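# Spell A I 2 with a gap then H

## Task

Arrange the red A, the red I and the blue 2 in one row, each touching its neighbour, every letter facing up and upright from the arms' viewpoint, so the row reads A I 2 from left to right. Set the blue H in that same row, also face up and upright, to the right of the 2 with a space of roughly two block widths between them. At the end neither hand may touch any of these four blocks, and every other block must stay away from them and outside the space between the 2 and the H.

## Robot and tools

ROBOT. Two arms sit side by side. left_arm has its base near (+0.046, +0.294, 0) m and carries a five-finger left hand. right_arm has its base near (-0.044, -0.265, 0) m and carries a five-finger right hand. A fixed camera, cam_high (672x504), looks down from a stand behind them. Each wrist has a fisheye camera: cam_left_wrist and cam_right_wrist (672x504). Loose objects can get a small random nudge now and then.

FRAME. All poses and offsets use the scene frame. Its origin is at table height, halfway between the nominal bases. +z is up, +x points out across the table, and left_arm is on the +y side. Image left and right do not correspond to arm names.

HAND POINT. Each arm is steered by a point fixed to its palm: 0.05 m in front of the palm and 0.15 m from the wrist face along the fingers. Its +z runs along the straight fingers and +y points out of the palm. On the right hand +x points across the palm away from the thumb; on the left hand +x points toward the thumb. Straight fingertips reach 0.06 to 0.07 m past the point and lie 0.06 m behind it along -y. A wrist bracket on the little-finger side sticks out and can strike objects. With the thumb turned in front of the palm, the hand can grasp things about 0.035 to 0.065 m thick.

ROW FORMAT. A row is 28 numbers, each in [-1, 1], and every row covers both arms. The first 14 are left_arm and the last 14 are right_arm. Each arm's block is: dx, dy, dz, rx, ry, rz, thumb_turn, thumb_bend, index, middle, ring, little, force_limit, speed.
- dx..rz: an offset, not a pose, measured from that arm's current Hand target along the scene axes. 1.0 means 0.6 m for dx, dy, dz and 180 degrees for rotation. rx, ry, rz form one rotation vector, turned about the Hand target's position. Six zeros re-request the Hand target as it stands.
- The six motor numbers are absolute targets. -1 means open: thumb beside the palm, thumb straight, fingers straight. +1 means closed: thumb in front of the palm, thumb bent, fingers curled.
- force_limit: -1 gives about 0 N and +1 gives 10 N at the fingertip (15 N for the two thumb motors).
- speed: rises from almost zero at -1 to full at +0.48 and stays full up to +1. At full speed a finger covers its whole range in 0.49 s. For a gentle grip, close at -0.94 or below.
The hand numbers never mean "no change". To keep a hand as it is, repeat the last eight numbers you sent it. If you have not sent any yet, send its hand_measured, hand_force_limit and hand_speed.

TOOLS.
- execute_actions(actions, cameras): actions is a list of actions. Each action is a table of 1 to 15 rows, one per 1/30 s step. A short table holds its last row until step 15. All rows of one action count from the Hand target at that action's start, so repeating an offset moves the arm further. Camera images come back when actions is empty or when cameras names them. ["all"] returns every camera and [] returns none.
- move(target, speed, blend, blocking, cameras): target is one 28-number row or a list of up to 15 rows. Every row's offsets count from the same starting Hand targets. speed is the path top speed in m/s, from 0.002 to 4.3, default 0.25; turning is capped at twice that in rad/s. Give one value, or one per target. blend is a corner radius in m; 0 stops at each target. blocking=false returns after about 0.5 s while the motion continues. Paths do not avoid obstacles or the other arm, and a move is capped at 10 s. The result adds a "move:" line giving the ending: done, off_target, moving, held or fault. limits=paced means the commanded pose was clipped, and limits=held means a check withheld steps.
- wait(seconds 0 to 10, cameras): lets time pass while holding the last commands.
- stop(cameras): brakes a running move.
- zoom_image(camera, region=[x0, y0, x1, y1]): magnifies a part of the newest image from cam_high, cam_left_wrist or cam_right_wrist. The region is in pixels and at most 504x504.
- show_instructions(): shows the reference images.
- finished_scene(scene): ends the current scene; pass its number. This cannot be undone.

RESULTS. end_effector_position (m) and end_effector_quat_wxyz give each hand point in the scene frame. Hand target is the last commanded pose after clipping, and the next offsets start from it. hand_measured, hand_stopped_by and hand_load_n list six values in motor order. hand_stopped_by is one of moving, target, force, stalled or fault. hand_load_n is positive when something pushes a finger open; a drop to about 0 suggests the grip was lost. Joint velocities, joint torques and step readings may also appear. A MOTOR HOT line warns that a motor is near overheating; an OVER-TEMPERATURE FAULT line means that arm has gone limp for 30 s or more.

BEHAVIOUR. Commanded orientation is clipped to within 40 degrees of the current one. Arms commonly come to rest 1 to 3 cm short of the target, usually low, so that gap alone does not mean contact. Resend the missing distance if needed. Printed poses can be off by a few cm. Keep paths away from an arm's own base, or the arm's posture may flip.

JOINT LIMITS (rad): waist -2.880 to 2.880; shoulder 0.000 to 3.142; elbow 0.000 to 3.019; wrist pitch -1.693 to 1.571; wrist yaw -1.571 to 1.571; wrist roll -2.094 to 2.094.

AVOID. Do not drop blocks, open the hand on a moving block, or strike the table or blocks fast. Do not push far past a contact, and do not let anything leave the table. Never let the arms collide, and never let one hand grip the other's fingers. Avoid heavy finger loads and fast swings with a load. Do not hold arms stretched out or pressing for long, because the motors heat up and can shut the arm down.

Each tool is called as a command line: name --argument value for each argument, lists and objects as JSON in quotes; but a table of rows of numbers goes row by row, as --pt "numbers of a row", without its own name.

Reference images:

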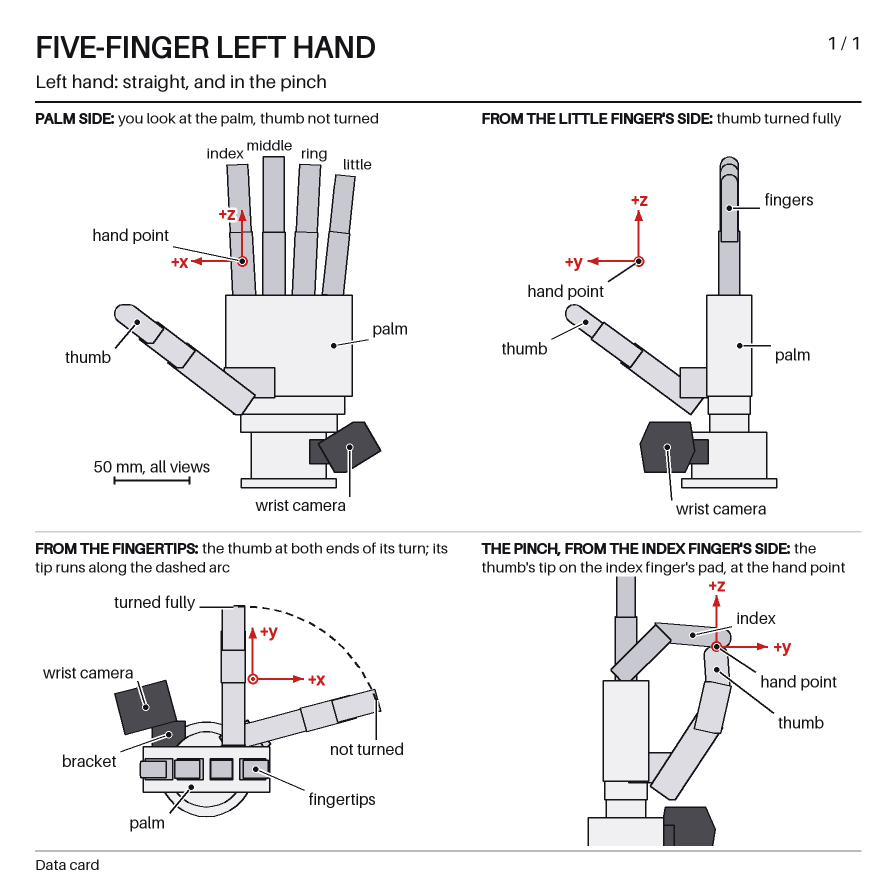

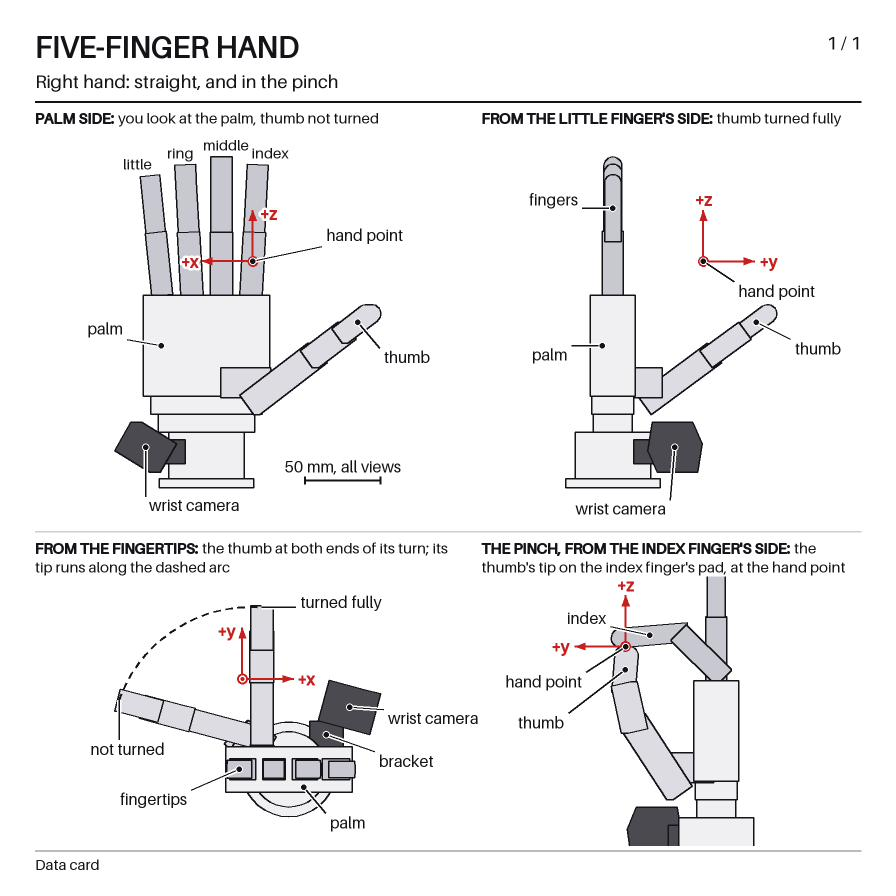

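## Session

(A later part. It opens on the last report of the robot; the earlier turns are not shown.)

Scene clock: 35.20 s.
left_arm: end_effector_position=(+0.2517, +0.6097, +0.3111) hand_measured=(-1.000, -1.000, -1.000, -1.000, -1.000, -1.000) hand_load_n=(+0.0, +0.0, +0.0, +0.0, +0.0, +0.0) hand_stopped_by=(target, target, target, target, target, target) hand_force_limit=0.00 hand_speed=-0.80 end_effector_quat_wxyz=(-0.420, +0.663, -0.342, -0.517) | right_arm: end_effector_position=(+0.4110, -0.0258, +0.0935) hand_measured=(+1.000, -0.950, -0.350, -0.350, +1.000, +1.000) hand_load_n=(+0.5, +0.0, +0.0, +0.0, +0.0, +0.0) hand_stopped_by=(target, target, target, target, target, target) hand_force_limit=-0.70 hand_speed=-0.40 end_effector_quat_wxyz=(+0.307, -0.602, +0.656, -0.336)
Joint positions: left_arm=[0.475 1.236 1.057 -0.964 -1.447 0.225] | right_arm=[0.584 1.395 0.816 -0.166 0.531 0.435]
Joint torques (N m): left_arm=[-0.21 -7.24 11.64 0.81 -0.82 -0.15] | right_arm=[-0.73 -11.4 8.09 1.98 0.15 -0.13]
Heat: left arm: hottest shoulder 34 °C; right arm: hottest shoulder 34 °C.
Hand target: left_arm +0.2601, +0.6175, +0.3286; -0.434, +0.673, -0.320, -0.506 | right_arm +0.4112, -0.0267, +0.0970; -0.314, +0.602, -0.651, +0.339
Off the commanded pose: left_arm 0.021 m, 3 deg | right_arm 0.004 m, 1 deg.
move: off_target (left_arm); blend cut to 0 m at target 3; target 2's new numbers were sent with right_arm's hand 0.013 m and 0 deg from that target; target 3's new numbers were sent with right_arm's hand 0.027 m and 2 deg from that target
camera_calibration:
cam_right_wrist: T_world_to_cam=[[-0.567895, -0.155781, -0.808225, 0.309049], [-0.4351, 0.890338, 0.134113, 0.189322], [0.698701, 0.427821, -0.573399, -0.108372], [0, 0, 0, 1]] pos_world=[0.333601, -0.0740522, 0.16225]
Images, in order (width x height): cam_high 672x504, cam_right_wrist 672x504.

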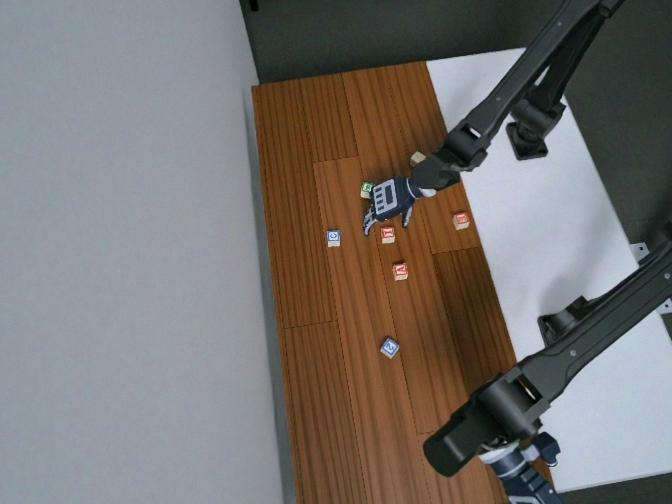

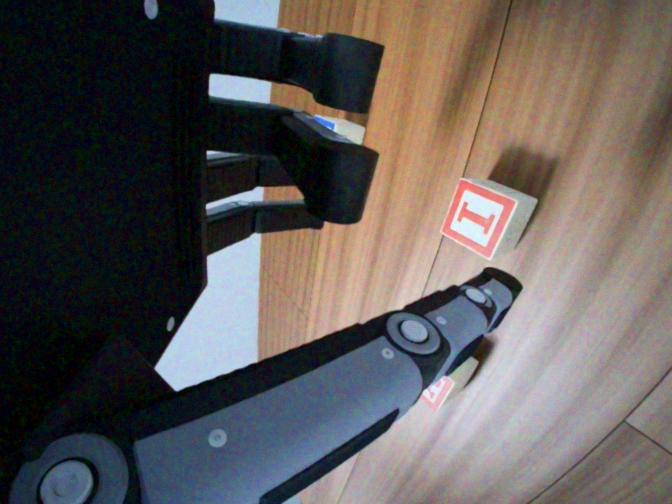

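move --target '[0,0,0,0,0,0,-1,-1,-1,-1,-1,-1,0,-0.8, -0.0175,-0.0097,-0.128,0,0,-0.005,1,-1,-0.4,-0.4,1,1,-0.7,0]' --cameras '["cam_right_wrist"]' --speed '[0.15]'

Scene clock: 36.83 s.
left_arm: end_effector_position=(+0.2517, +0.6097, +0.3111) hand_measured=(-1.000, -1.000, -1.000, -1.000, -1.000, -1.000) hand_load_n=(+0.0, +0.0, +0.0, +0.0, +0.0, +0.5) hand_stopped_by=(target, target, target, target, target, target) hand_force_limit=0.00 hand_speed=-0.80 end_effector_quat_wxyz=(-0.420, +0.663, -0.342, -0.517) | right_arm: end_effector_position=(+0.4010, -0.0344, +0.0265) hand_measured=(+1.000, -1.000, -0.400, -0.400, +1.000, +1.000) hand_load_n=(+0.0, +0.0, +0.0, +0.0, +0.0, +0.0) hand_stopped_by=(target, target, target, target, target, target) hand_force_limit=-0.70 hand_speed=0.00 end_effector_quat_wxyz=(+0.312, -0.597, +0.656, -0.341)
Joint positions: left_arm=[0.475 1.236 1.057 -0.964 -1.447 0.225] | right_arm=[0.584 1.5 0.691 0.077 0.539 0.434]
Joint torques (N m): left_arm=[0.67 -6.83 11.85 0.49 -0.82 -0.16] | right_arm=[-0.32 -9.47 7.25 1.89 0.51 0]
Heat: left arm: hottest shoulder 34 °C; right arm: hottest shoulder 34 °C.
Hand target: left_arm +0.2601, +0.6175, +0.3286; -0.434, +0.673, -0.320, -0.506 | right_arm +0.4006, -0.0326, +0.0201; +0.311, -0.598, +0.655, -0.341
Off the commanded pose: left_arm 0.021 m, 3 deg | right_arm 0.007 m, 0 deg.
move: off_target (left_arm)
camera_calibration:
cam_right_wrist: T_world_to_cam=[[-0.557246, -0.150897, -0.816522, 0.244071], [-0.431849, 0.892561, 0.129772, 0.200502], [0.709214, 0.424929, -0.562541, -0.140709], [0, 0, 0, 1]] pos_world=[0.322387, -0.0823399, 0.0941147]
Images, in order (width x height): cam_right_wrist 672x504.

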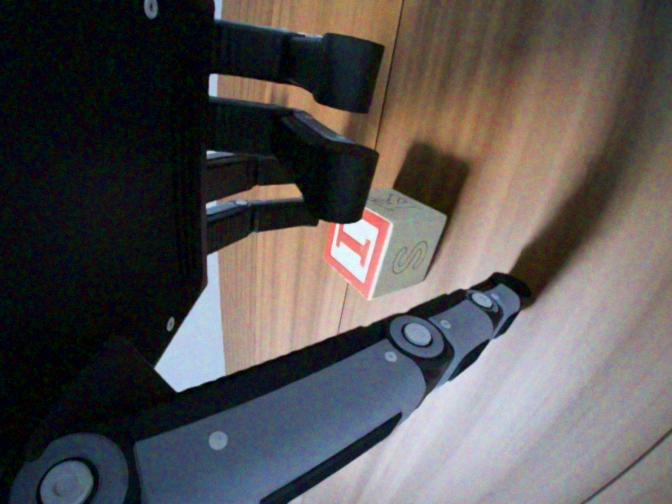

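move --pt "0 0 0 0 0 0 -1 -1 -1 -1 -1 -1 0 -0.8 0 0 0 0 0 0 1 -0.6 -0.1 -0.1 1 1 -0.7 -0.2" --pt "0 0 0 0 0 0 -1 -1 -1 -1 -1 -1 0 -0.8 0 0 0 0 0 0 1 -0.55 0.4 0.4 1 1 -0.7 -0.85" --cameras '["cam_right_wrist"]' --speed 0.1

Scene clock: 38.30 s.
left_arm: end_effector_position=(+0.2517, +0.6097, +0.3111) hand_measured=(-1.000, -1.000, -1.000, -1.000, -1.000, -1.000) hand_load_n=(+0.0, +0.0, +0.0, +0.0, +0.0, +0.0) hand_stopped_by=(target, target, target, target, target, target) hand_force_limit=0.00 hand_speed=-0.80 end_effector_quat_wxyz=(-0.420, +0.663, -0.342, -0.517) | right_arm: end_effector_position=(+0.4013, -0.0344, +0.0267) hand_measured=(+1.000, -0.552, +0.078, +0.036, +1.000, +1.000) hand_load_n=(-1.5, +4.0, +4.0, +1.0, +0.0, +0.0) hand_stopped_by=(target, target, force, force, target, target) hand_force_limit=-0.70 hand_speed=-0.85 end_effector_quat_wxyz=(+0.312, -0.597, +0.656, -0.341)
Joint positions: left_arm=[0.475 1.236 1.057 -0.964 -1.447 0.225] | right_arm=[0.584 1.5 0.691 0.078 0.54 0.434]
Joint torques (N m): left_arm=[0.67 -7.77 11.47 0.73 -0.78 -0.19] | right_arm=[-0.09 -9.35 7.28 1.89 0.48 0]
Heat: left arm: hottest shoulder 34 °C; right arm: hottest shoulder 34 °C.
Hand target: left_arm +0.2601, +0.6175, +0.3286; -0.434, +0.673, -0.320, -0.506 | right_arm +0.4006, -0.0326, +0.0201; +0.311, -0.597, +0.655, -0.341
Off the commanded pose: left_arm 0.021 m, 3 deg | right_arm 0.007 m, 0 deg.
move: off_target (left_arm)
camera_calibration:
cam_right_wrist: T_world_to_cam=[[-0.556341, -0.150406, -0.817229, 0.24402], [-0.43146, 0.892802, 0.129408, 0.20046], [0.71016, 0.424597, -0.561597, -0.141147], [0, 0, 0, 1]] pos_world=[0.322486, -0.0823385, 0.0942116]
Images, in order (width x height): cam_right_wrist 672x504.

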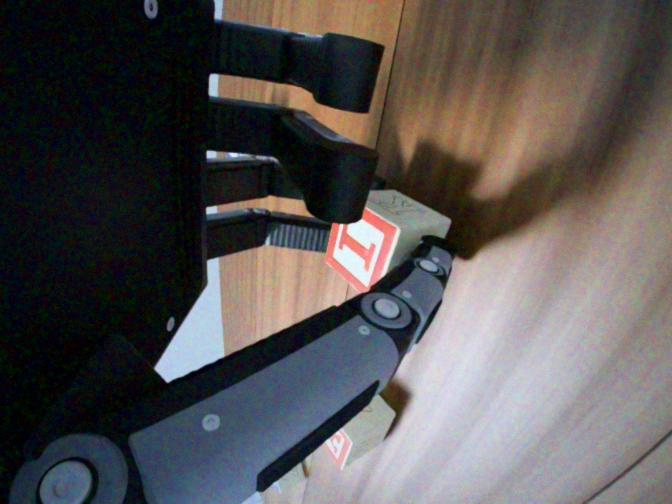

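move --pt "0 0 0 0 0 0 -1 -1 -1 -1 -1 -1 0 -0.8 0.0 0.01 0.075 0 0 0.005 1 -0.55 0.4 0.4 1 1 -0.7 -0.85" --pt "0 0 0 0 0 0 -1 -1 -1 -1 -1 -1 0 -0.8 0.0083 0.131 0.088 0 0 0.018 1 -0.55 0.4 0.4 1 1 -0.7 -0.85" --cameras '["cam_high"]' --speed '[0.2,0.25]' --blend '[0.02,0]'

zoom_image --camera "cam_high" --region '[375, 220, 435, 290]'

Scene clock: 39.87 s.
left_arm: end_effector_position=(+0.2517, +0.6097, +0.3111) hand_measured=(-1.000, -1.000, -1.000, -1.000, -1.000, -1.000) hand_load_n=(+0.0, +0.0, +0.0, +0.0, +0.0, +0.0) hand_stopped_by=(target, target, target, target, target, target) hand_force_limit=0.00 hand_speed=-0.80 end_effector_quat_wxyz=(-0.420, +0.663, -0.342, -0.517) | right_arm: end_effector_position=(+0.3916, +0.0351, +0.0623) hand_measured=(+1.000, -0.552, +0.078, +0.036, +1.000, +1.000) hand_load_n=(-1.5, +4.5, +3.5, +1.0, +0.0, +0.0) hand_stopped_by=(target, target, force, force, target, target) hand_force_limit=-0.70 hand_speed=-0.85 end_effector_quat_wxyz=(-0.313, +0.626, -0.633, +0.332)
Joint positions: left_arm=[0.475 1.236 1.057 -0.964 -1.447 0.225] | right_arm=[0.72 1.5 0.835 -0.115 0.593 0.48]
Joint torques (N m): left_arm=[0.03 -7.59 11.58 0.79 -0.84 -0.19] | right_arm=[-0.79 -10.23 12.23 0.81 0.55 0.1]
Heat: left arm: hottest shoulder 34 °C; right arm: hottest shoulder 34 °C.
Hand target: left_arm +0.2601, +0.6175, +0.3286; -0.434, +0.673, -0.320, -0.506 | right_arm +0.4058, +0.0460, +0.0732; -0.321, +0.616, -0.638, +0.332
Off the commanded pose: left_arm 0.021 m, 3 deg | right_arm 0.021 m, 2 deg.
move: off_target (left_arm, right_arm)
Images, in order (width x height): cam_high 672x504.

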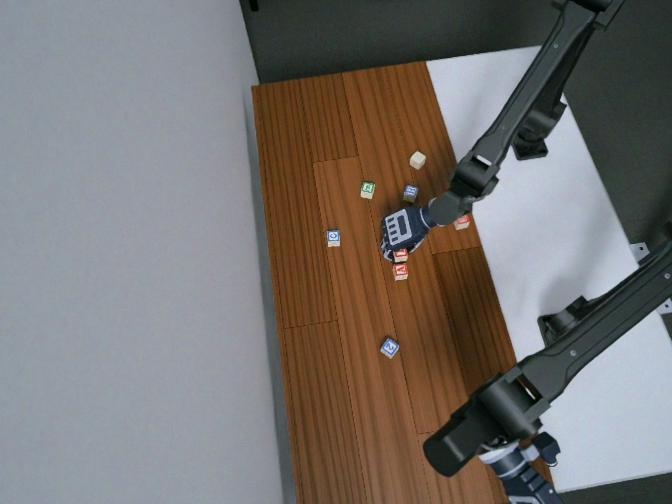

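Scaled by 7.200.

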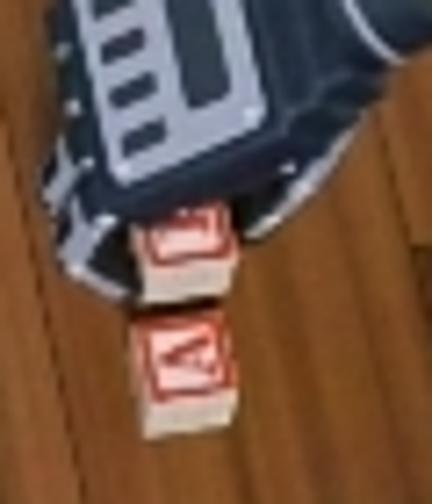

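move --target '[0,0,0,0,0,0,-1,-1,-1,-1,-1,-1,0,-0.8, -0.0185,-0.0225,-0.0915,0,0,0,1,-0.55,0.4,0.4,1,1,-0.7,-0.85]' --cameras '["cam_high"]' --speed '[0.15]'

zoom_image --camera "cam_high" --region '[375, 220, 435, 290]'

Scene clock: 41.27 s.
left_arm: end_effector_position=(+0.2517, +0.6097, +0.3111) hand_measured=(-1.000, -1.000, -1.000, -1.000, -1.000, -1.000) hand_load_n=(+0.0, +0.0, +0.0, +0.0, +0.0, +0.0) hand_stopped_by=(target, target, target, target, target, target) hand_force_limit=0.00 hand_speed=-0.80 end_effector_quat_wxyz=(-0.420, +0.663, -0.342, -0.517) | right_arm: end_effector_position=(+0.3942, +0.0352, +0.0298) hand_measured=(+1.000, -0.552, +0.078, +0.036, +1.000, +1.000) hand_load_n=(+0.0, +4.0, +2.0, +2.0, +0.0, +0.0) hand_stopped_by=(target, target, force, force, target, target) hand_force_limit=-0.70 hand_speed=-0.85 end_effector_quat_wxyz=(-0.325, +0.617, -0.634, +0.334)
Joint positions: left_arm=[0.475 1.236 1.057 -0.964 -1.447 0.225] | right_arm=[0.718 1.568 0.785 0.033 0.595 0.482]
Joint torques (N m): left_arm=[0.09 -7.06 11.45 0.7 -0.81 -0.18] | right_arm=[-0.97 -10.11 7.05 1.88 0.26 0.07]
Heat: left arm: hottest shoulder 34 °C; right arm: hottest shoulder 34 °C.
Hand target: left_arm +0.2601, +0.6175, +0.3286; -0.434, +0.673, -0.320, -0.506 | right_arm +0.3945, +0.0325, +0.0180; -0.321, +0.616, -0.638, +0.332
Off the commanded pose: left_arm 0.021 m, 3 deg | right_arm 0.012 m, 1 deg.
move: off_target (left_arm, right_arm)
Images, in order (width x height): cam_high 672x504.

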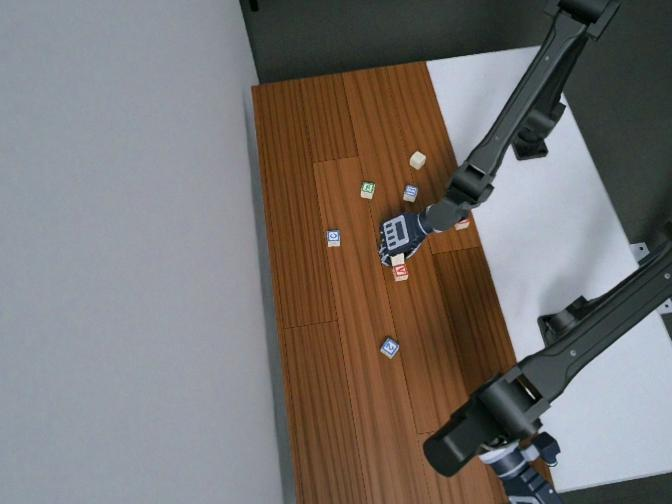

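Scaled by 7.200.

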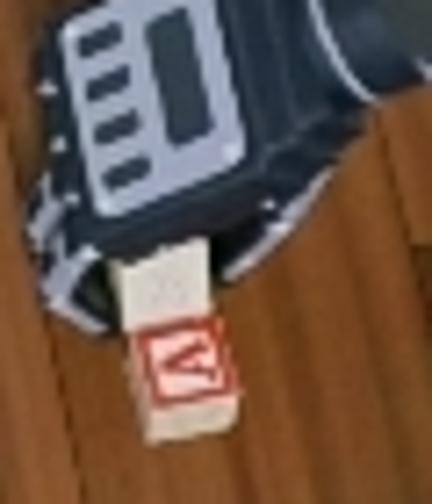

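move --pt "0 0 0 0 0 0 -1 -1 -1 -1 -1 -1 0 -0.8 0.0 -0.01 0.08 0 0 0 1 -0.55 0.4 0.4 1 1 -0.7 -0.85" --cameras '["cam_high","cam_right_wrist"]' --speed '[0.2]'

zoom_image --camera "cam_high" --region '[375, 220, 435, 290]'

zoom_image --camera "cam_right_wrist" --region '[300, 165, 470, 315]'

Scene clock: 42.63 s.
left_arm: end_effector_position=(+0.2517, +0.6097, +0.3111) hand_measured=(-1.000, -1.000, -1.000, -1.000, -1.000, -1.000) hand_load_n=(+0.0, +0.0, +0.0, +0.0, +0.0, -0.5) hand_stopped_by=(target, target, target, target, target, target) hand_force_limit=0.00 hand_speed=-0.80 end_effector_quat_wxyz=(-0.420, +0.663, -0.342, -0.517) | right_arm: end_effector_position=(+0.3836, +0.0225, +0.0516) hand_measured=(+1.000, -0.552, +0.078, +0.036, +1.000, +1.000) hand_load_n=(+0.0, +4.0, +2.0, +2.0, +0.0, +0.0) hand_stopped_by=(target, target, force, force, target, target) hand_force_limit=-0.70 hand_speed=-0.85 end_effector_quat_wxyz=(-0.312, +0.623, -0.636, +0.332)
Joint positions: left_arm=[0.475 1.236 1.057 -0.964 -1.447 0.225] | right_arm=[0.71 1.487 0.785 -0.078 0.588 0.482]
Joint torques (N m): left_arm=[0.73 -8.35 11.34 0.7 -0.83 -0.23] | right_arm=[-1.14 -11.87 10.65 0.8 0.22 -0.05]
Heat: left arm: hottest shoulder 34 °C; right arm: hottest shoulder 34 °C.
Hand target: left_arm +0.2601, +0.6175, +0.3286; -0.434, +0.673, -0.320, -0.506 | right_arm +0.3945, +0.0265, +0.0662; -0.321, +0.616, -0.638, +0.332
Off the commanded pose: left_arm 0.021 m, 3 deg | right_arm 0.019 m, 1 deg.
move: off_target (left_arm, right_arm)
camera_calibration:
cam_right_wrist: T_world_to_cam=[[-0.558764, -0.199493, -0.804975, 0.264471], [-0.48522, 0.865805, 0.122242, 0.160367], [0.672565, 0.458895, -0.580579, -0.12423], [0, 0, 0, 1]] pos_world=[0.309143, -0.0290776, 0.121163]
Images, in order (width x height): cam_high 672x504, cam_right_wrist 672x504.

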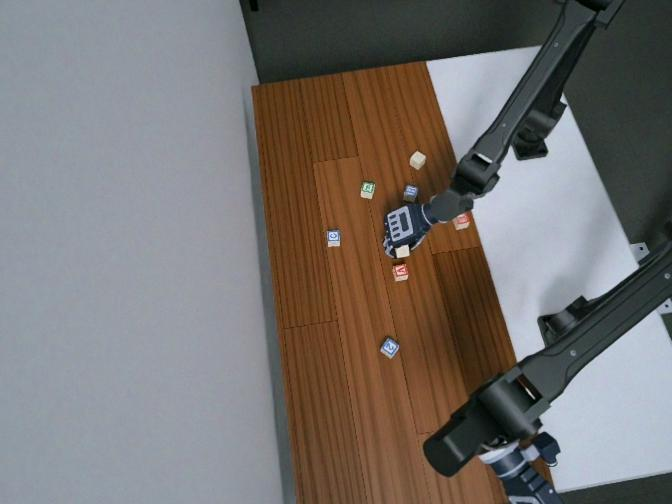

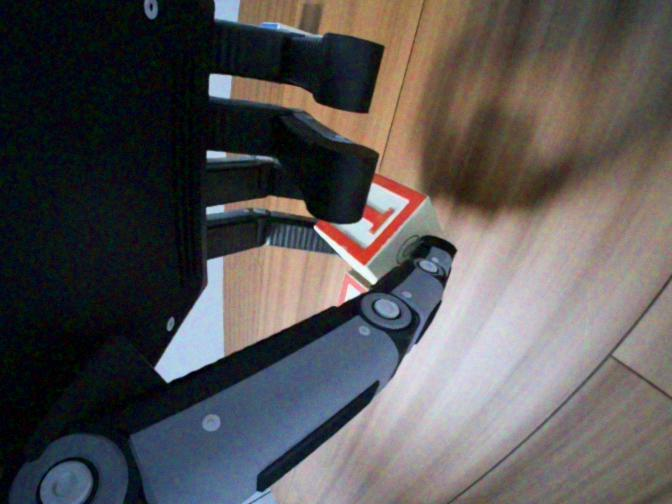

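Scaled by 7.200.

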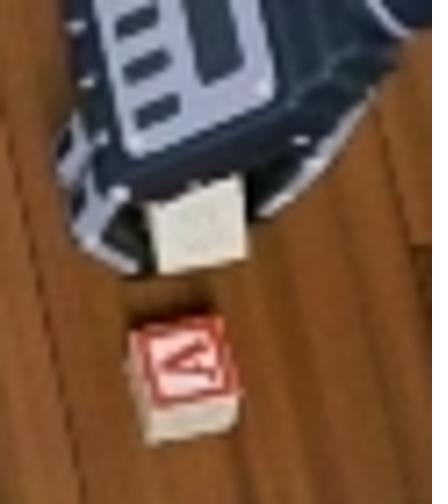

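Scaled by 2.965 from the camera's 672x504 image, which has a finer 960x720 frame.

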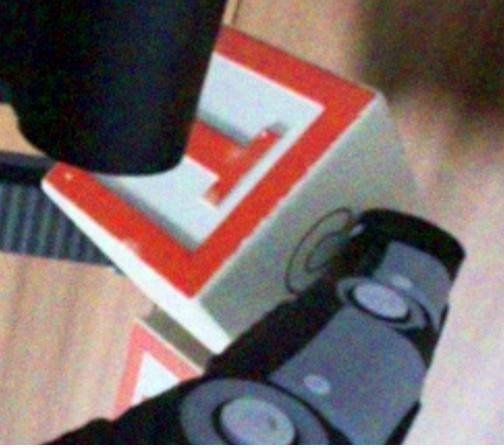

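move --pt "0 0 0 0 0 0 -1 -1 -1 -1 -1 -1 0 -0.8 -0.005 -0.02 -0.04 0 0 0 1 -0.55 0.4 0.4 1 1 -0.7 -0.85" --pt "0 0 0 0 0 0 -1 -1 -1 -1 -1 -1 0 -0.8 -0.005 -0.012 -0.078 0 0 0 1 -0.55 0.4 0.4 1 1 -0.7 -0.85" --cameras '["cam_high","cam_right_wrist"]' --speed '[0.1]'

zoom_image --camera "cam_high" --region '[375, 220, 435, 290]'

zoom_image --camera "cam_right_wrist" --region '[300, 165, 470, 315]'

speed must be one number or one for each of the 2 targets, got a list of 1; nothing of the call was run

Scaled by 7.200.

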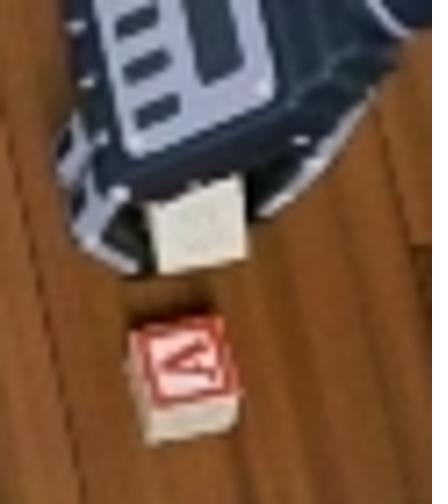

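Scaled by 2.965 from the camera's 672x504 image, which has a finer 960x720 frame.

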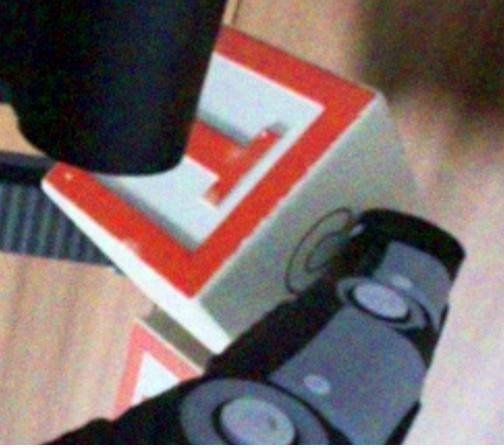

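move --pt "0 0 0 0 0 0 -1 -1 -1 -1 -1 -1 0 -0.8 -0.005 -0.02 -0.04 0 0 0 1 -0.55 0.4 0.4 1 1 -0.7 -0.85" --pt "0 0 0 0 0 0 -1 -1 -1 -1 -1 -1 0 -0.8 -0.005 -0.012 -0.078 0 0 0 1 -0.55 0.4 0.4 1 1 -0.7 -0.85" --cameras '["cam_high","cam_right_wrist"]' --speed 0.1

zoom_image --camera "cam_high" --region '[375, 220, 435, 290]'

zoom_image --camera "cam_right_wrist" --region '[300, 165, 470, 315]'

Scene clock: 45.23 s.
left_arm: end_effector_position=(+0.2517, +0.6097, +0.3111) hand_measured=(-1.000, -1.000, -1.000, -1.000, -1.000, -1.000) hand_load_n=(+0.0, +0.0, +0.0, +0.5, +0.0, +0.0) hand_stopped_by=(target, target, target, target, target, target) hand_force_limit=0.00 hand_speed=-0.80 end_effector_quat_wxyz=(-0.420, +0.663, -0.342, -0.517) | right_arm: end_effector_position=(+0.3919, +0.0205, +0.0294) hand_measured=(+1.000, -0.552, +0.078, +0.036, +1.000, +1.000) hand_load_n=(+0.0, +4.0, +2.0, +2.0, +0.0, +0.0) hand_stopped_by=(target, target, force, force, target, target) hand_force_limit=-0.70 hand_speed=-0.85 end_effector_quat_wxyz=(-0.326, +0.612, -0.640, +0.330)
Joint positions: left_arm=[0.475 1.236 1.057 -0.964 -1.447 0.225] | right_arm=[0.692 1.543 0.752 0.045 0.575 0.482]
Joint torques (N m): left_arm=[0.85 -7.82 11.44 0.65 -0.86 -0.23] | right_arm=[-0.56 -9.64 7.15 1.92 0.45 -0.09]
Heat: left arm: hottest shoulder 34 °C; right arm: hottest shoulder 34 °C.
Hand target: left_arm +0.2601, +0.6175, +0.3286; -0.434, +0.673, -0.320, -0.506 | right_arm +0.3916, +0.0192, +0.0194; -0.321, +0.616, -0.638, +0.332
Off the commanded pose: left_arm 0.021 m, 3 deg | right_arm 0.010 m, 1 deg.
move: off_target (left_arm)
camera_calibration:
cam_right_wrist: T_world_to_cam=[[-0.544028, -0.171552, -0.821342, 0.244914], [-0.480258, 0.866337, 0.137156, 0.166477], [0.68803, 0.469073, -0.553701, -0.148873], [0, 0, 0, 1]] pos_world=[0.315621, -0.0323777, 0.0958936]
Images, in order (width x height): cam_high 672x504, cam_right_wrist 672x504.

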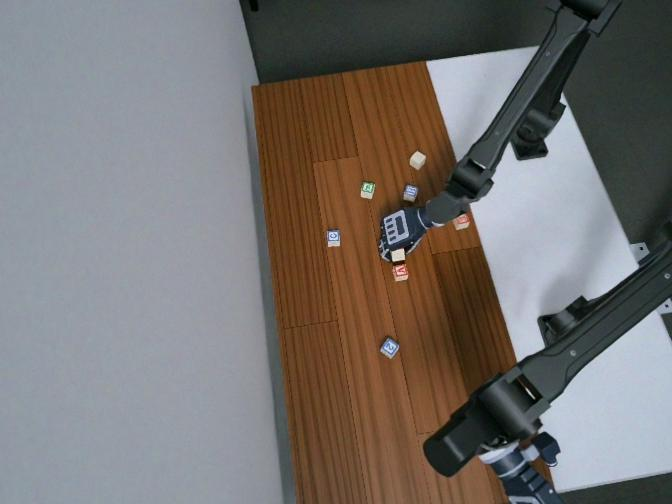

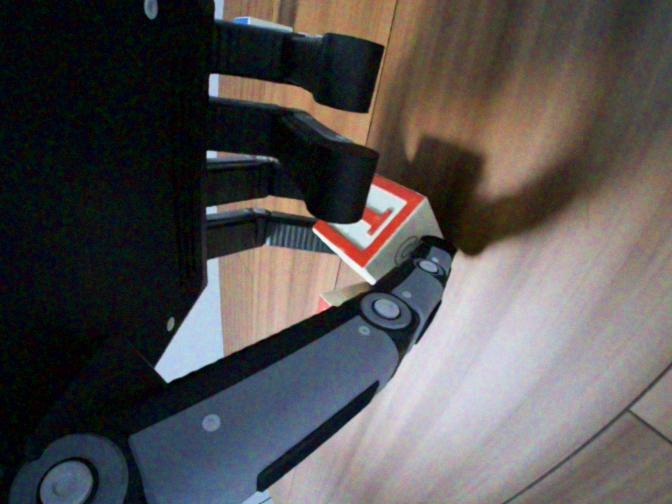

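Scaled by 7.200.

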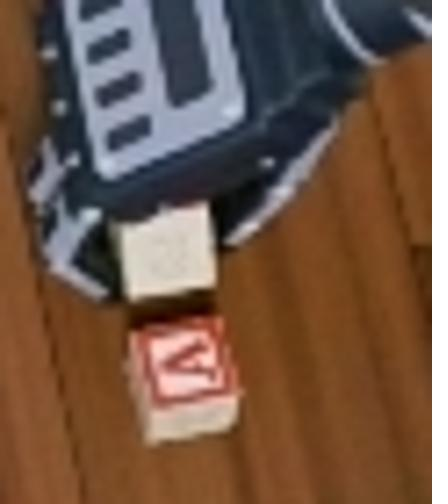

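Scaled by 2.965 from the camera's 672x504 image, which has a finer 960x720 frame.

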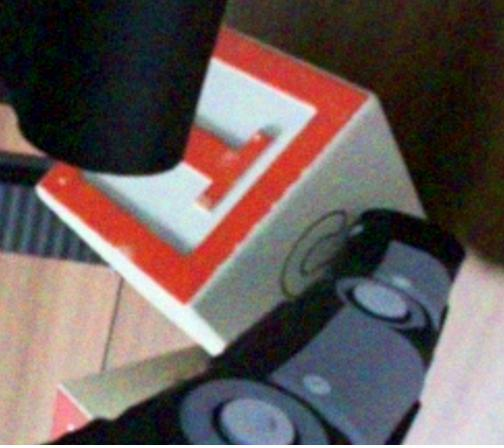

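move --target '[0,0,0,0,0,0,-1,-1,-1,-1,-1,-1,0,-0.8, 0.0,0.03,-0.012,0,0,0,1,-0.55,0.4,0.4,1,1,-0.7,-0.85]' --cameras '["cam_high","cam_right_wrist"]' --speed 0.1

zoom_image --camera "cam_high" --region '[375, 220, 435, 290]'

zoom_image --camera "cam_right_wrist" --region '[300, 165, 470, 315]'

Scene clock: 54.43 s.
left_arm: end_effector_position=(+0.2517, +0.6097, +0.3111) hand_measured=(-1.000, -1.000, -1.000, -1.000, -1.000, -1.000) hand_load_n=(+0.0, +0.0, +0.0, +0.0, +0.0, +0.0) hand_stopped_by=(target, target, target, target, target, target) hand_force_limit=0.00 hand_speed=-0.80 end_effector_quat_wxyz=(-0.420, +0.663, -0.342, -0.517) | right_arm: end_effector_position=(+0.3894, +0.0265, +0.0224) hand_measured=(+1.000, -0.552, +0.078, +0.036, +1.000, +1.000) hand_load_n=(+0.0, +3.0, +2.0, +2.0, +0.0, +0.0) hand_stopped_by=(target, target, force, force, target, target) hand_force_limit=-0.70 hand_speed=-0.85 end_effector_quat_wxyz=(-0.324, +0.611, -0.638, +0.338)
Joint positions: left_arm=[0.475 1.236 1.057 -0.964 -1.447 0.225] | right_arm=[0.714 1.566 0.753 0.062 0.605 0.489]
Joint torques (N m): left_arm=[-0.15 -6.77 11.6 0.62 -0.83 -0.13] | right_arm=[0.21 -8.41 9.39 1.18 0.25 0.09]
Heat: left arm: hottest shoulder 34 °C; right arm: hottest shoulder 34 °C.
Hand target: left_arm +0.2601, +0.6175, +0.3286; -0.434, +0.673, -0.320, -0.506 | right_arm +0.3916, +0.0371, +0.0121; -0.321, +0.616, -0.638, +0.332
Off the commanded pose: left_arm 0.021 m, 3 deg | right_arm 0.015 m, 1 deg.
move: off_target (left_arm, right_arm)
camera_calibration:
cam_right_wrist: T_world_to_cam=[[-0.537112, -0.17992, -0.824099, 0.236377], [-0.478272, 0.869719, 0.121837, 0.16055], [0.694814, 0.459583, -0.553188, -0.156106], [0, 0, 0, 1]] pos_world=[0.312212, -0.0253603, 0.0888814]
Images, in order (width x height): cam_high 672x504, cam_right_wrist 672x504.

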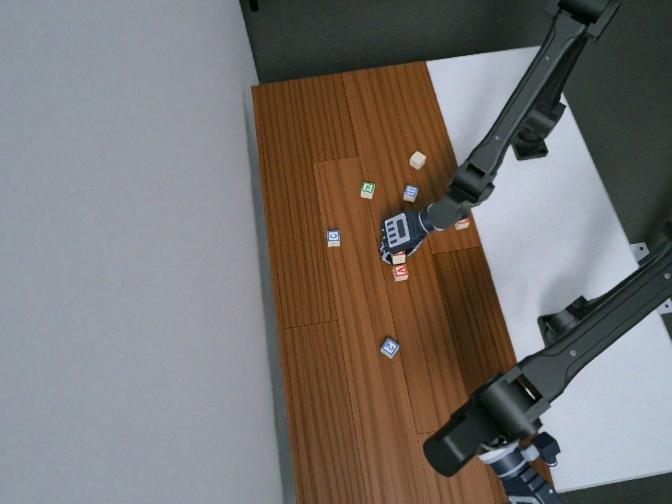

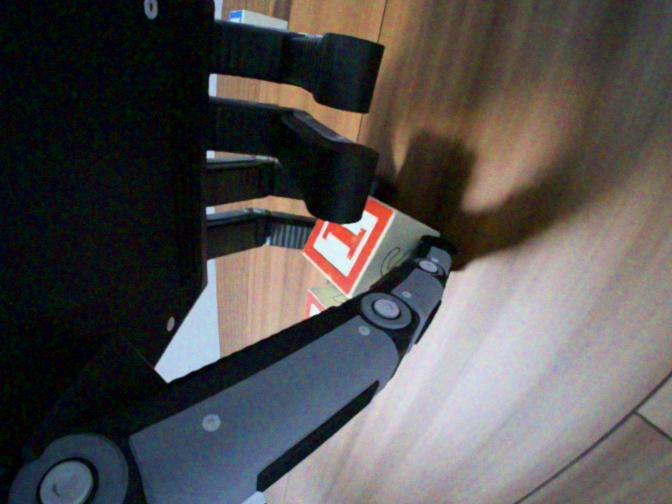

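Scaled by 7.200.

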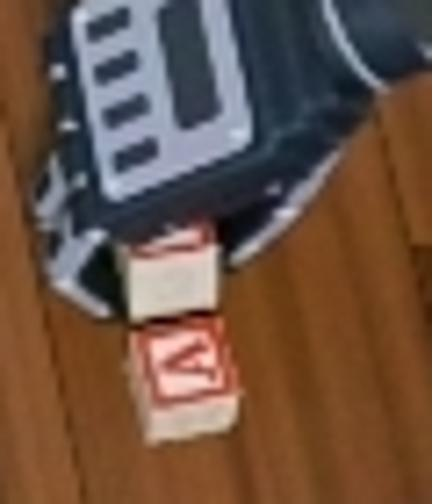

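Scaled by 2.965 from the camera's 672x504 image, which has a finer 960x720 frame.

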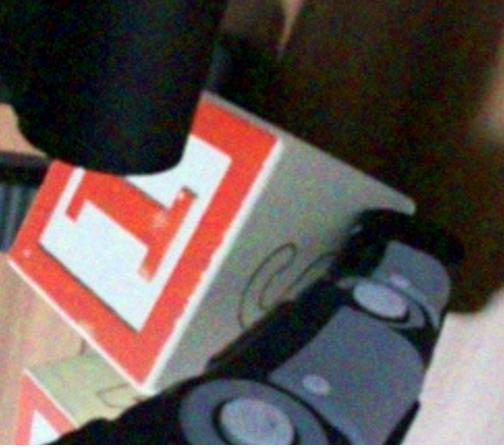

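move --pt "0 0 0 0 0 0 -1 -1 -1 -1 -1 -1 0 -0.8 0 -0.008 0.015 0 0 0 1 -0.8 -0.2 -0.2 1 1 -0.7 -0.5" --cameras '["cam_high","cam_right_wrist"]' --speed 0.1

zoom_image --camera "cam_high" --region '[375, 220, 435, 290]'

zoom_image --camera "cam_right_wrist" --region '[300, 165, 470, 315]'

Scene clock: 55.30 s.
left_arm: end_effector_position=(+0.2517, +0.6097, +0.3111) hand_measured=(-1.000, -1.000, -1.000, -1.000, -1.000, -1.000) hand_load_n=(+0.0, +0.5, +0.0, +0.5, -0.5, +0.0) hand_stopped_by=(target, target, target, target, target, target) hand_force_limit=0.00 hand_speed=-0.80 end_effector_quat_wxyz=(-0.420, +0.663, -0.342, -0.517) | right_arm: end_effector_position=(+0.3884, +0.0302, +0.0240) hand_measured=(+1.000, -0.800, -0.200, -0.198, +1.000, +1.000) hand_load_n=(+0.0, +0.0, +0.0, -2.5, +0.0, +0.0) hand_stopped_by=(target, target, target, target, target, target) hand_force_limit=-0.70 hand_speed=-0.50 end_effector_quat_wxyz=(-0.327, +0.613, -0.636, +0.338)
Joint positions: left_arm=[0.475 1.236 1.057 -0.964 -1.447 0.225] | right_arm=[0.722 1.566 0.755 0.062 0.608 0.489]
Joint torques (N m): left_arm=[-0.32 -7.41 11.62 0.8 -0.83 -0.24] | right_arm=[-1.03 -10.58 9.1 0.5 -0.12 0]
Heat: left arm: hottest shoulder 34 °C; right arm: hottest shoulder 34 °C.
Hand target: left_arm +0.2601, +0.6175, +0.3286; -0.434, +0.673, -0.320, -0.506 | right_arm +0.3916, +0.0324, +0.0211; -0.321, +0.616, -0.638, +0.332
Off the commanded pose: left_arm 0.021 m, 3 deg | right_arm 0.005 m, 1 deg.
move: off_target (left_arm)
camera_calibration:
cam_right_wrist: T_world_to_cam=[[-0.532883, -0.182226, -0.826335, 0.236383], [-0.483705, 0.866859, 0.120767, 0.15883], [0.69431, 0.464057, -0.550078, -0.156303], [0, 0, 0, 1]] pos_world=[0.311314, -0.0220746, 0.0901714]
Images, in order (width x height): cam_high 672x504, cam_right_wrist 672x504.

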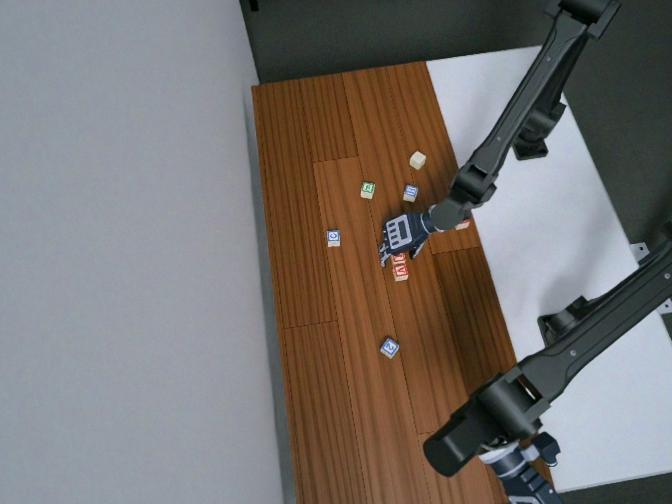

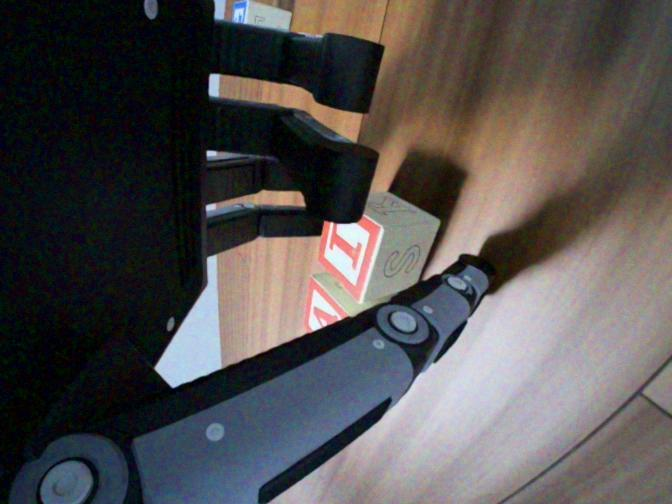

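Scaled by 7.200.

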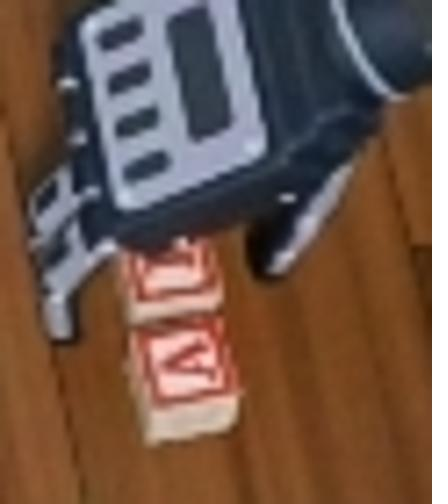

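Scaled by 2.965 from the camera's 672x504 image, which has a finer 960x720 frame.

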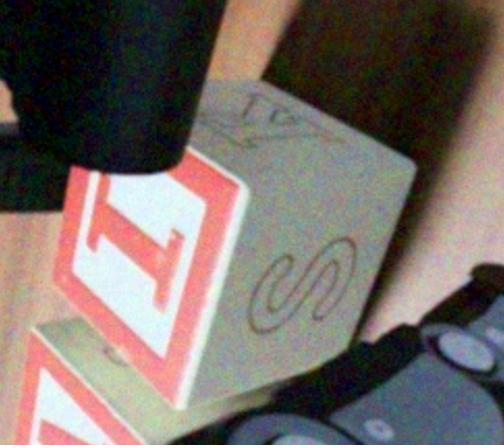

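move --pt "0 0 0 0 0 0 -1 -1 -1 -1 -1 -1 0 -0.8 0 -0.01 0.13 0 0 0 1 -0.95 -0.35 -0.35 1 1 -0.7 -0.4" --pt "0 0 0 0 0 0 -1 -1 -1 -1 -1 -1 0 -0.8 0.0957 0.366 0.173 0 0 0.71 1 -1 -0.4 -0.4 1 1 -0.7 -0.4" --cameras '["cam_high","cam_right_wrist"]' --speed '[0.2,0.45]' --blend '[0.03,0]'

zoom_image --camera "cam_high" --region '[375, 220, 435, 290]'

zoom_image --camera "cam_right_wrist" --region '[400, 150, 530, 270]'

Scene clock: 60.83 s.
left_arm: end_effector_position=(+0.2517, +0.6097, +0.3111) hand_measured=(-1.000, -1.000, -1.000, -1.000, -1.000, -1.000) hand_load_n=(+0.0, +0.0, +0.0, +0.0, +0.0, +0.0) hand_stopped_by=(target, target, target, target, target, target) hand_force_limit=0.00 hand_speed=-0.80 end_effector_quat_wxyz=(-0.420, +0.663, -0.342, -0.517) | right_arm: end_effector_position=(+0.4444, +0.2433, +0.1312) hand_measured=(+1.000, -1.000, -0.400, -0.400, +1.000, +1.000) hand_load_n=(+0.0, +0.0, -0.5, +0.0, +0.0, +0.0) hand_stopped_by=(target, target, target, target, target, target) hand_force_limit=-0.70 hand_speed=-0.40 end_effector_quat_wxyz=(-0.441, +0.847, +0.261, -0.145)
Joint positions: left_arm=[0.475 1.236 1.057 -0.964 -1.447 0.225] | right_arm=[0.624 2.376 2.431 -1.613 -0.965 -1.536]
Joint torques (N m): left_arm=[-0.32 -7.65 11.64 0.46 -0.82 -0.22] | right_arm=[0.03 -21.77 13.53 -0.43 -0.6 -0.14]
Heat: left arm: hottest shoulder 34 °C; right arm: hottest shoulder 34 °C.
Hand target: left_arm +0.2601, +0.6175, +0.3286; -0.434, +0.673, -0.320, -0.506 | right_arm +0.4489, +0.2522, +0.1250; -0.440, +0.844, +0.272, -0.142
Off the commanded pose: left_arm 0.021 m, 3 deg | right_arm 0.012 m, 1 deg.
move: off_target (left_arm, right_arm); target 2's new numbers were sent with right_arm's hand 0.012 m and 1 deg from that target
camera_calibration:
cam_right_wrist: T_world_to_cam=[[0.462023, -0.333166, -0.821909, -0.0123092], [-0.403903, -0.904112, 0.13944, 0.381308], [-0.789555, 0.267547, -0.552287, 0.472359], [0, 0, 0, 1]] pos_world=[0.532652, 0.214266, 0.197591]
Images, in order (width x height): cam_high 672x504, cam_right_wrist 672x504.

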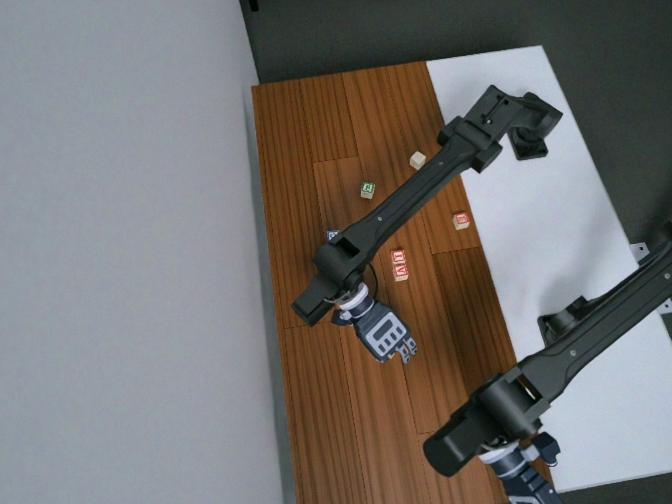

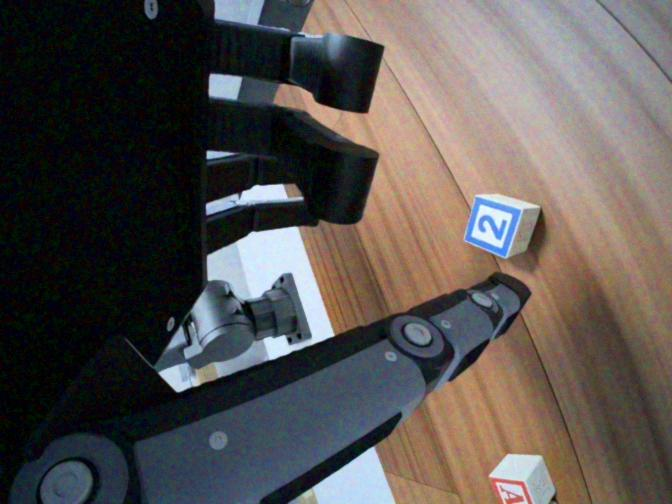

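Scaled by 7.200.

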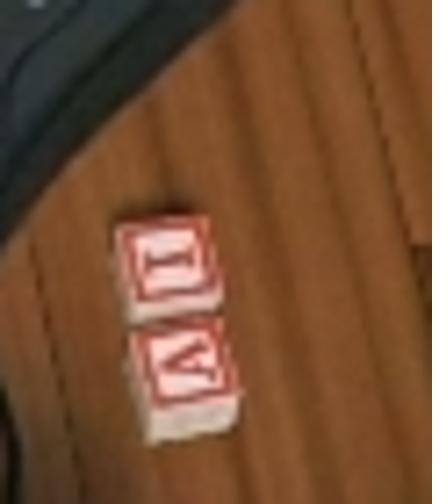

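Scaled by 3.877 from the camera's 672x504 image, which has a finer 960x720 frame.

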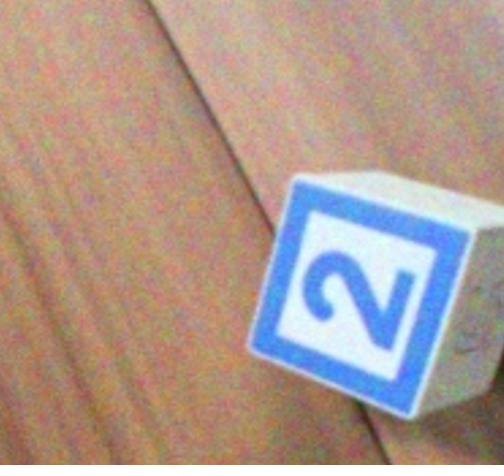

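move --target '[0,0,0,0,0,0,-1,-1,-1,-1,-1,-1,0,-0.8, -0.0083,-0.0133,-0.108,0,0,0.0417,1,-1,-0.4,-0.4,1,1,-0.7,0]' --cameras '[]' --speed 0.2

Scene clock: 62.57 s.
left_arm: end_effector_position=(+0.2517, +0.6097, +0.3111) hand_measured=(-1.000, -1.000, -1.000, -1.000, -1.000, -1.000) hand_load_n=(+0.0, +0.0, +0.0, +0.0, +0.0, +0.0) hand_stopped_by=(target, target, target, target, target, target) hand_force_limit=0.00 hand_speed=-0.80 end_effector_quat_wxyz=(-0.420, +0.663, -0.342, -0.517) | right_arm: end_effector_position=(+0.4443, +0.2378, +0.0651) hand_measured=(+1.000, -1.000, -0.400, -0.400, +1.000, +1.000) hand_load_n=(+0.0, +0.0, +0.0, +0.0, +0.0, +0.0) hand_stopped_by=(target, target, target, target, target, target) hand_force_limit=-0.70 hand_speed=0.00 end_effector_quat_wxyz=(-0.433, +0.829, +0.314, -0.162)
Joint positions: left_arm=[0.475 1.236 1.057 -0.964 -1.447 0.225] | right_arm=[0.624 2.469 2.431 -1.666 -0.955 -1.737]
Joint torques (N m): left_arm=[-0.5 -8.23 11.63 0.73 -0.78 -0.17] | right_arm=[0.21 -24 11.37 -0.59 -0.61 -0.14]
Heat: left arm: hottest shoulder 34 °C; right arm: hottest shoulder 34 °C.
Hand target: left_arm +0.2601, +0.6175, +0.3286; -0.434, +0.673, -0.320, -0.506 | right_arm +0.4440, +0.2441, +0.0601; -0.429, +0.824, +0.327, -0.170
Off the commanded pose: left_arm 0.021 m, 3 deg | right_arm 0.008 m, 2 deg.
joint sent to its limit (right arm) — joint 4 (wrist pitch), lower limit. The joint targets still meet the commanded pose.
move: off_target (left_arm)
No camera images: "cameras" was empty.

move --target '[0,0,0,0,0,0,-1,-1,-1,-1,-1,-1,0,-0.8, -0.006,-0.002,-0.063,0,0,0,1,-1,-0.4,-0.4,1,1,-0.7,0]' --cameras '["cam_right_wrist"]' --speed 0.12

Scene clock: 63.73 s.
left_arm: end_effector_position=(+0.2517, +0.6097, +0.3111) hand_measured=(-1.000, -1.000, -1.000, -1.000, -1.000, -1.000) hand_load_n=(-0.5, +0.0, +0.0, +0.0, +0.0, +0.0) hand_stopped_by=(target, target, target, target, target, target) hand_force_limit=0.00 hand_speed=-0.80 end_effector_quat_wxyz=(-0.420, +0.663, -0.342, -0.517) | right_arm: end_effector_position=(+0.4448, +0.2391, +0.0487) hand_measured=(+1.000, -1.000, -0.400, -0.400, +1.000, +1.000) hand_load_n=(+0.0, +0.0, +0.0, +0.0, +0.0, +0.0) hand_stopped_by=(target, target, target, target, target, target) hand_force_limit=-0.70 hand_speed=0.00 end_effector_quat_wxyz=(-0.434, +0.826, +0.323, -0.160)
Joint positions: left_arm=[0.475 1.236 1.057 -0.964 -1.447 0.225] | right_arm=[0.625 2.48 2.411 -1.641 -0.955 -1.76]
Joint torques (N m): left_arm=[-0.56 -7.24 11.51 0.57 -0.78 -0.17] | right_arm=[0.03 -23 8.27 0.23 -0.62 -0.14]
Heat: left arm: hottest shoulder 34 °C; right arm: hottest shoulder 34 °C.
Hand target: left_arm +0.2601, +0.6175, +0.3286; -0.434, +0.673, -0.320, -0.506 | right_arm +0.4405, +0.2428, +0.0225; -0.429, +0.824, +0.327, -0.170
Off the commanded pose: left_arm 0.021 m, 3 deg | right_arm 0.027 m, 1 deg.
move: off_target (left_arm, right_arm)
camera_calibration:
cam_right_wrist: T_world_to_cam=[[0.522385, -0.25509, -0.81366, -0.127714], [-0.285945, -0.951359, 0.114679, 0.3491], [-0.803337, 0.172755, -0.569917, 0.45792], [0, 0, 0, 1]] pos_world=[0.534403, 0.220433, 0.117026]
Images, in order (width x height): cam_right_wrist 672x504.

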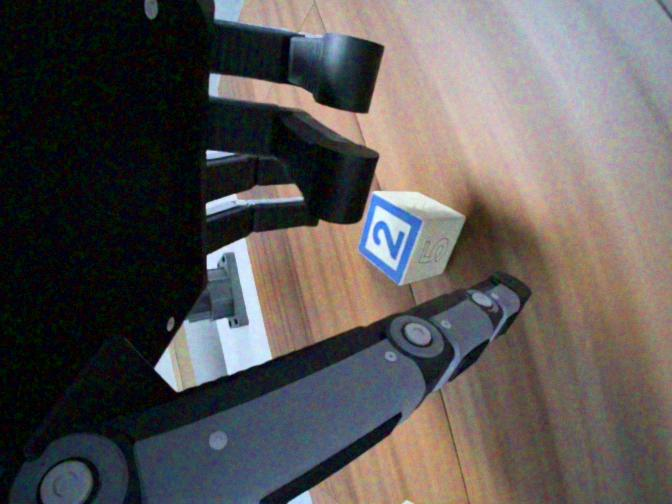

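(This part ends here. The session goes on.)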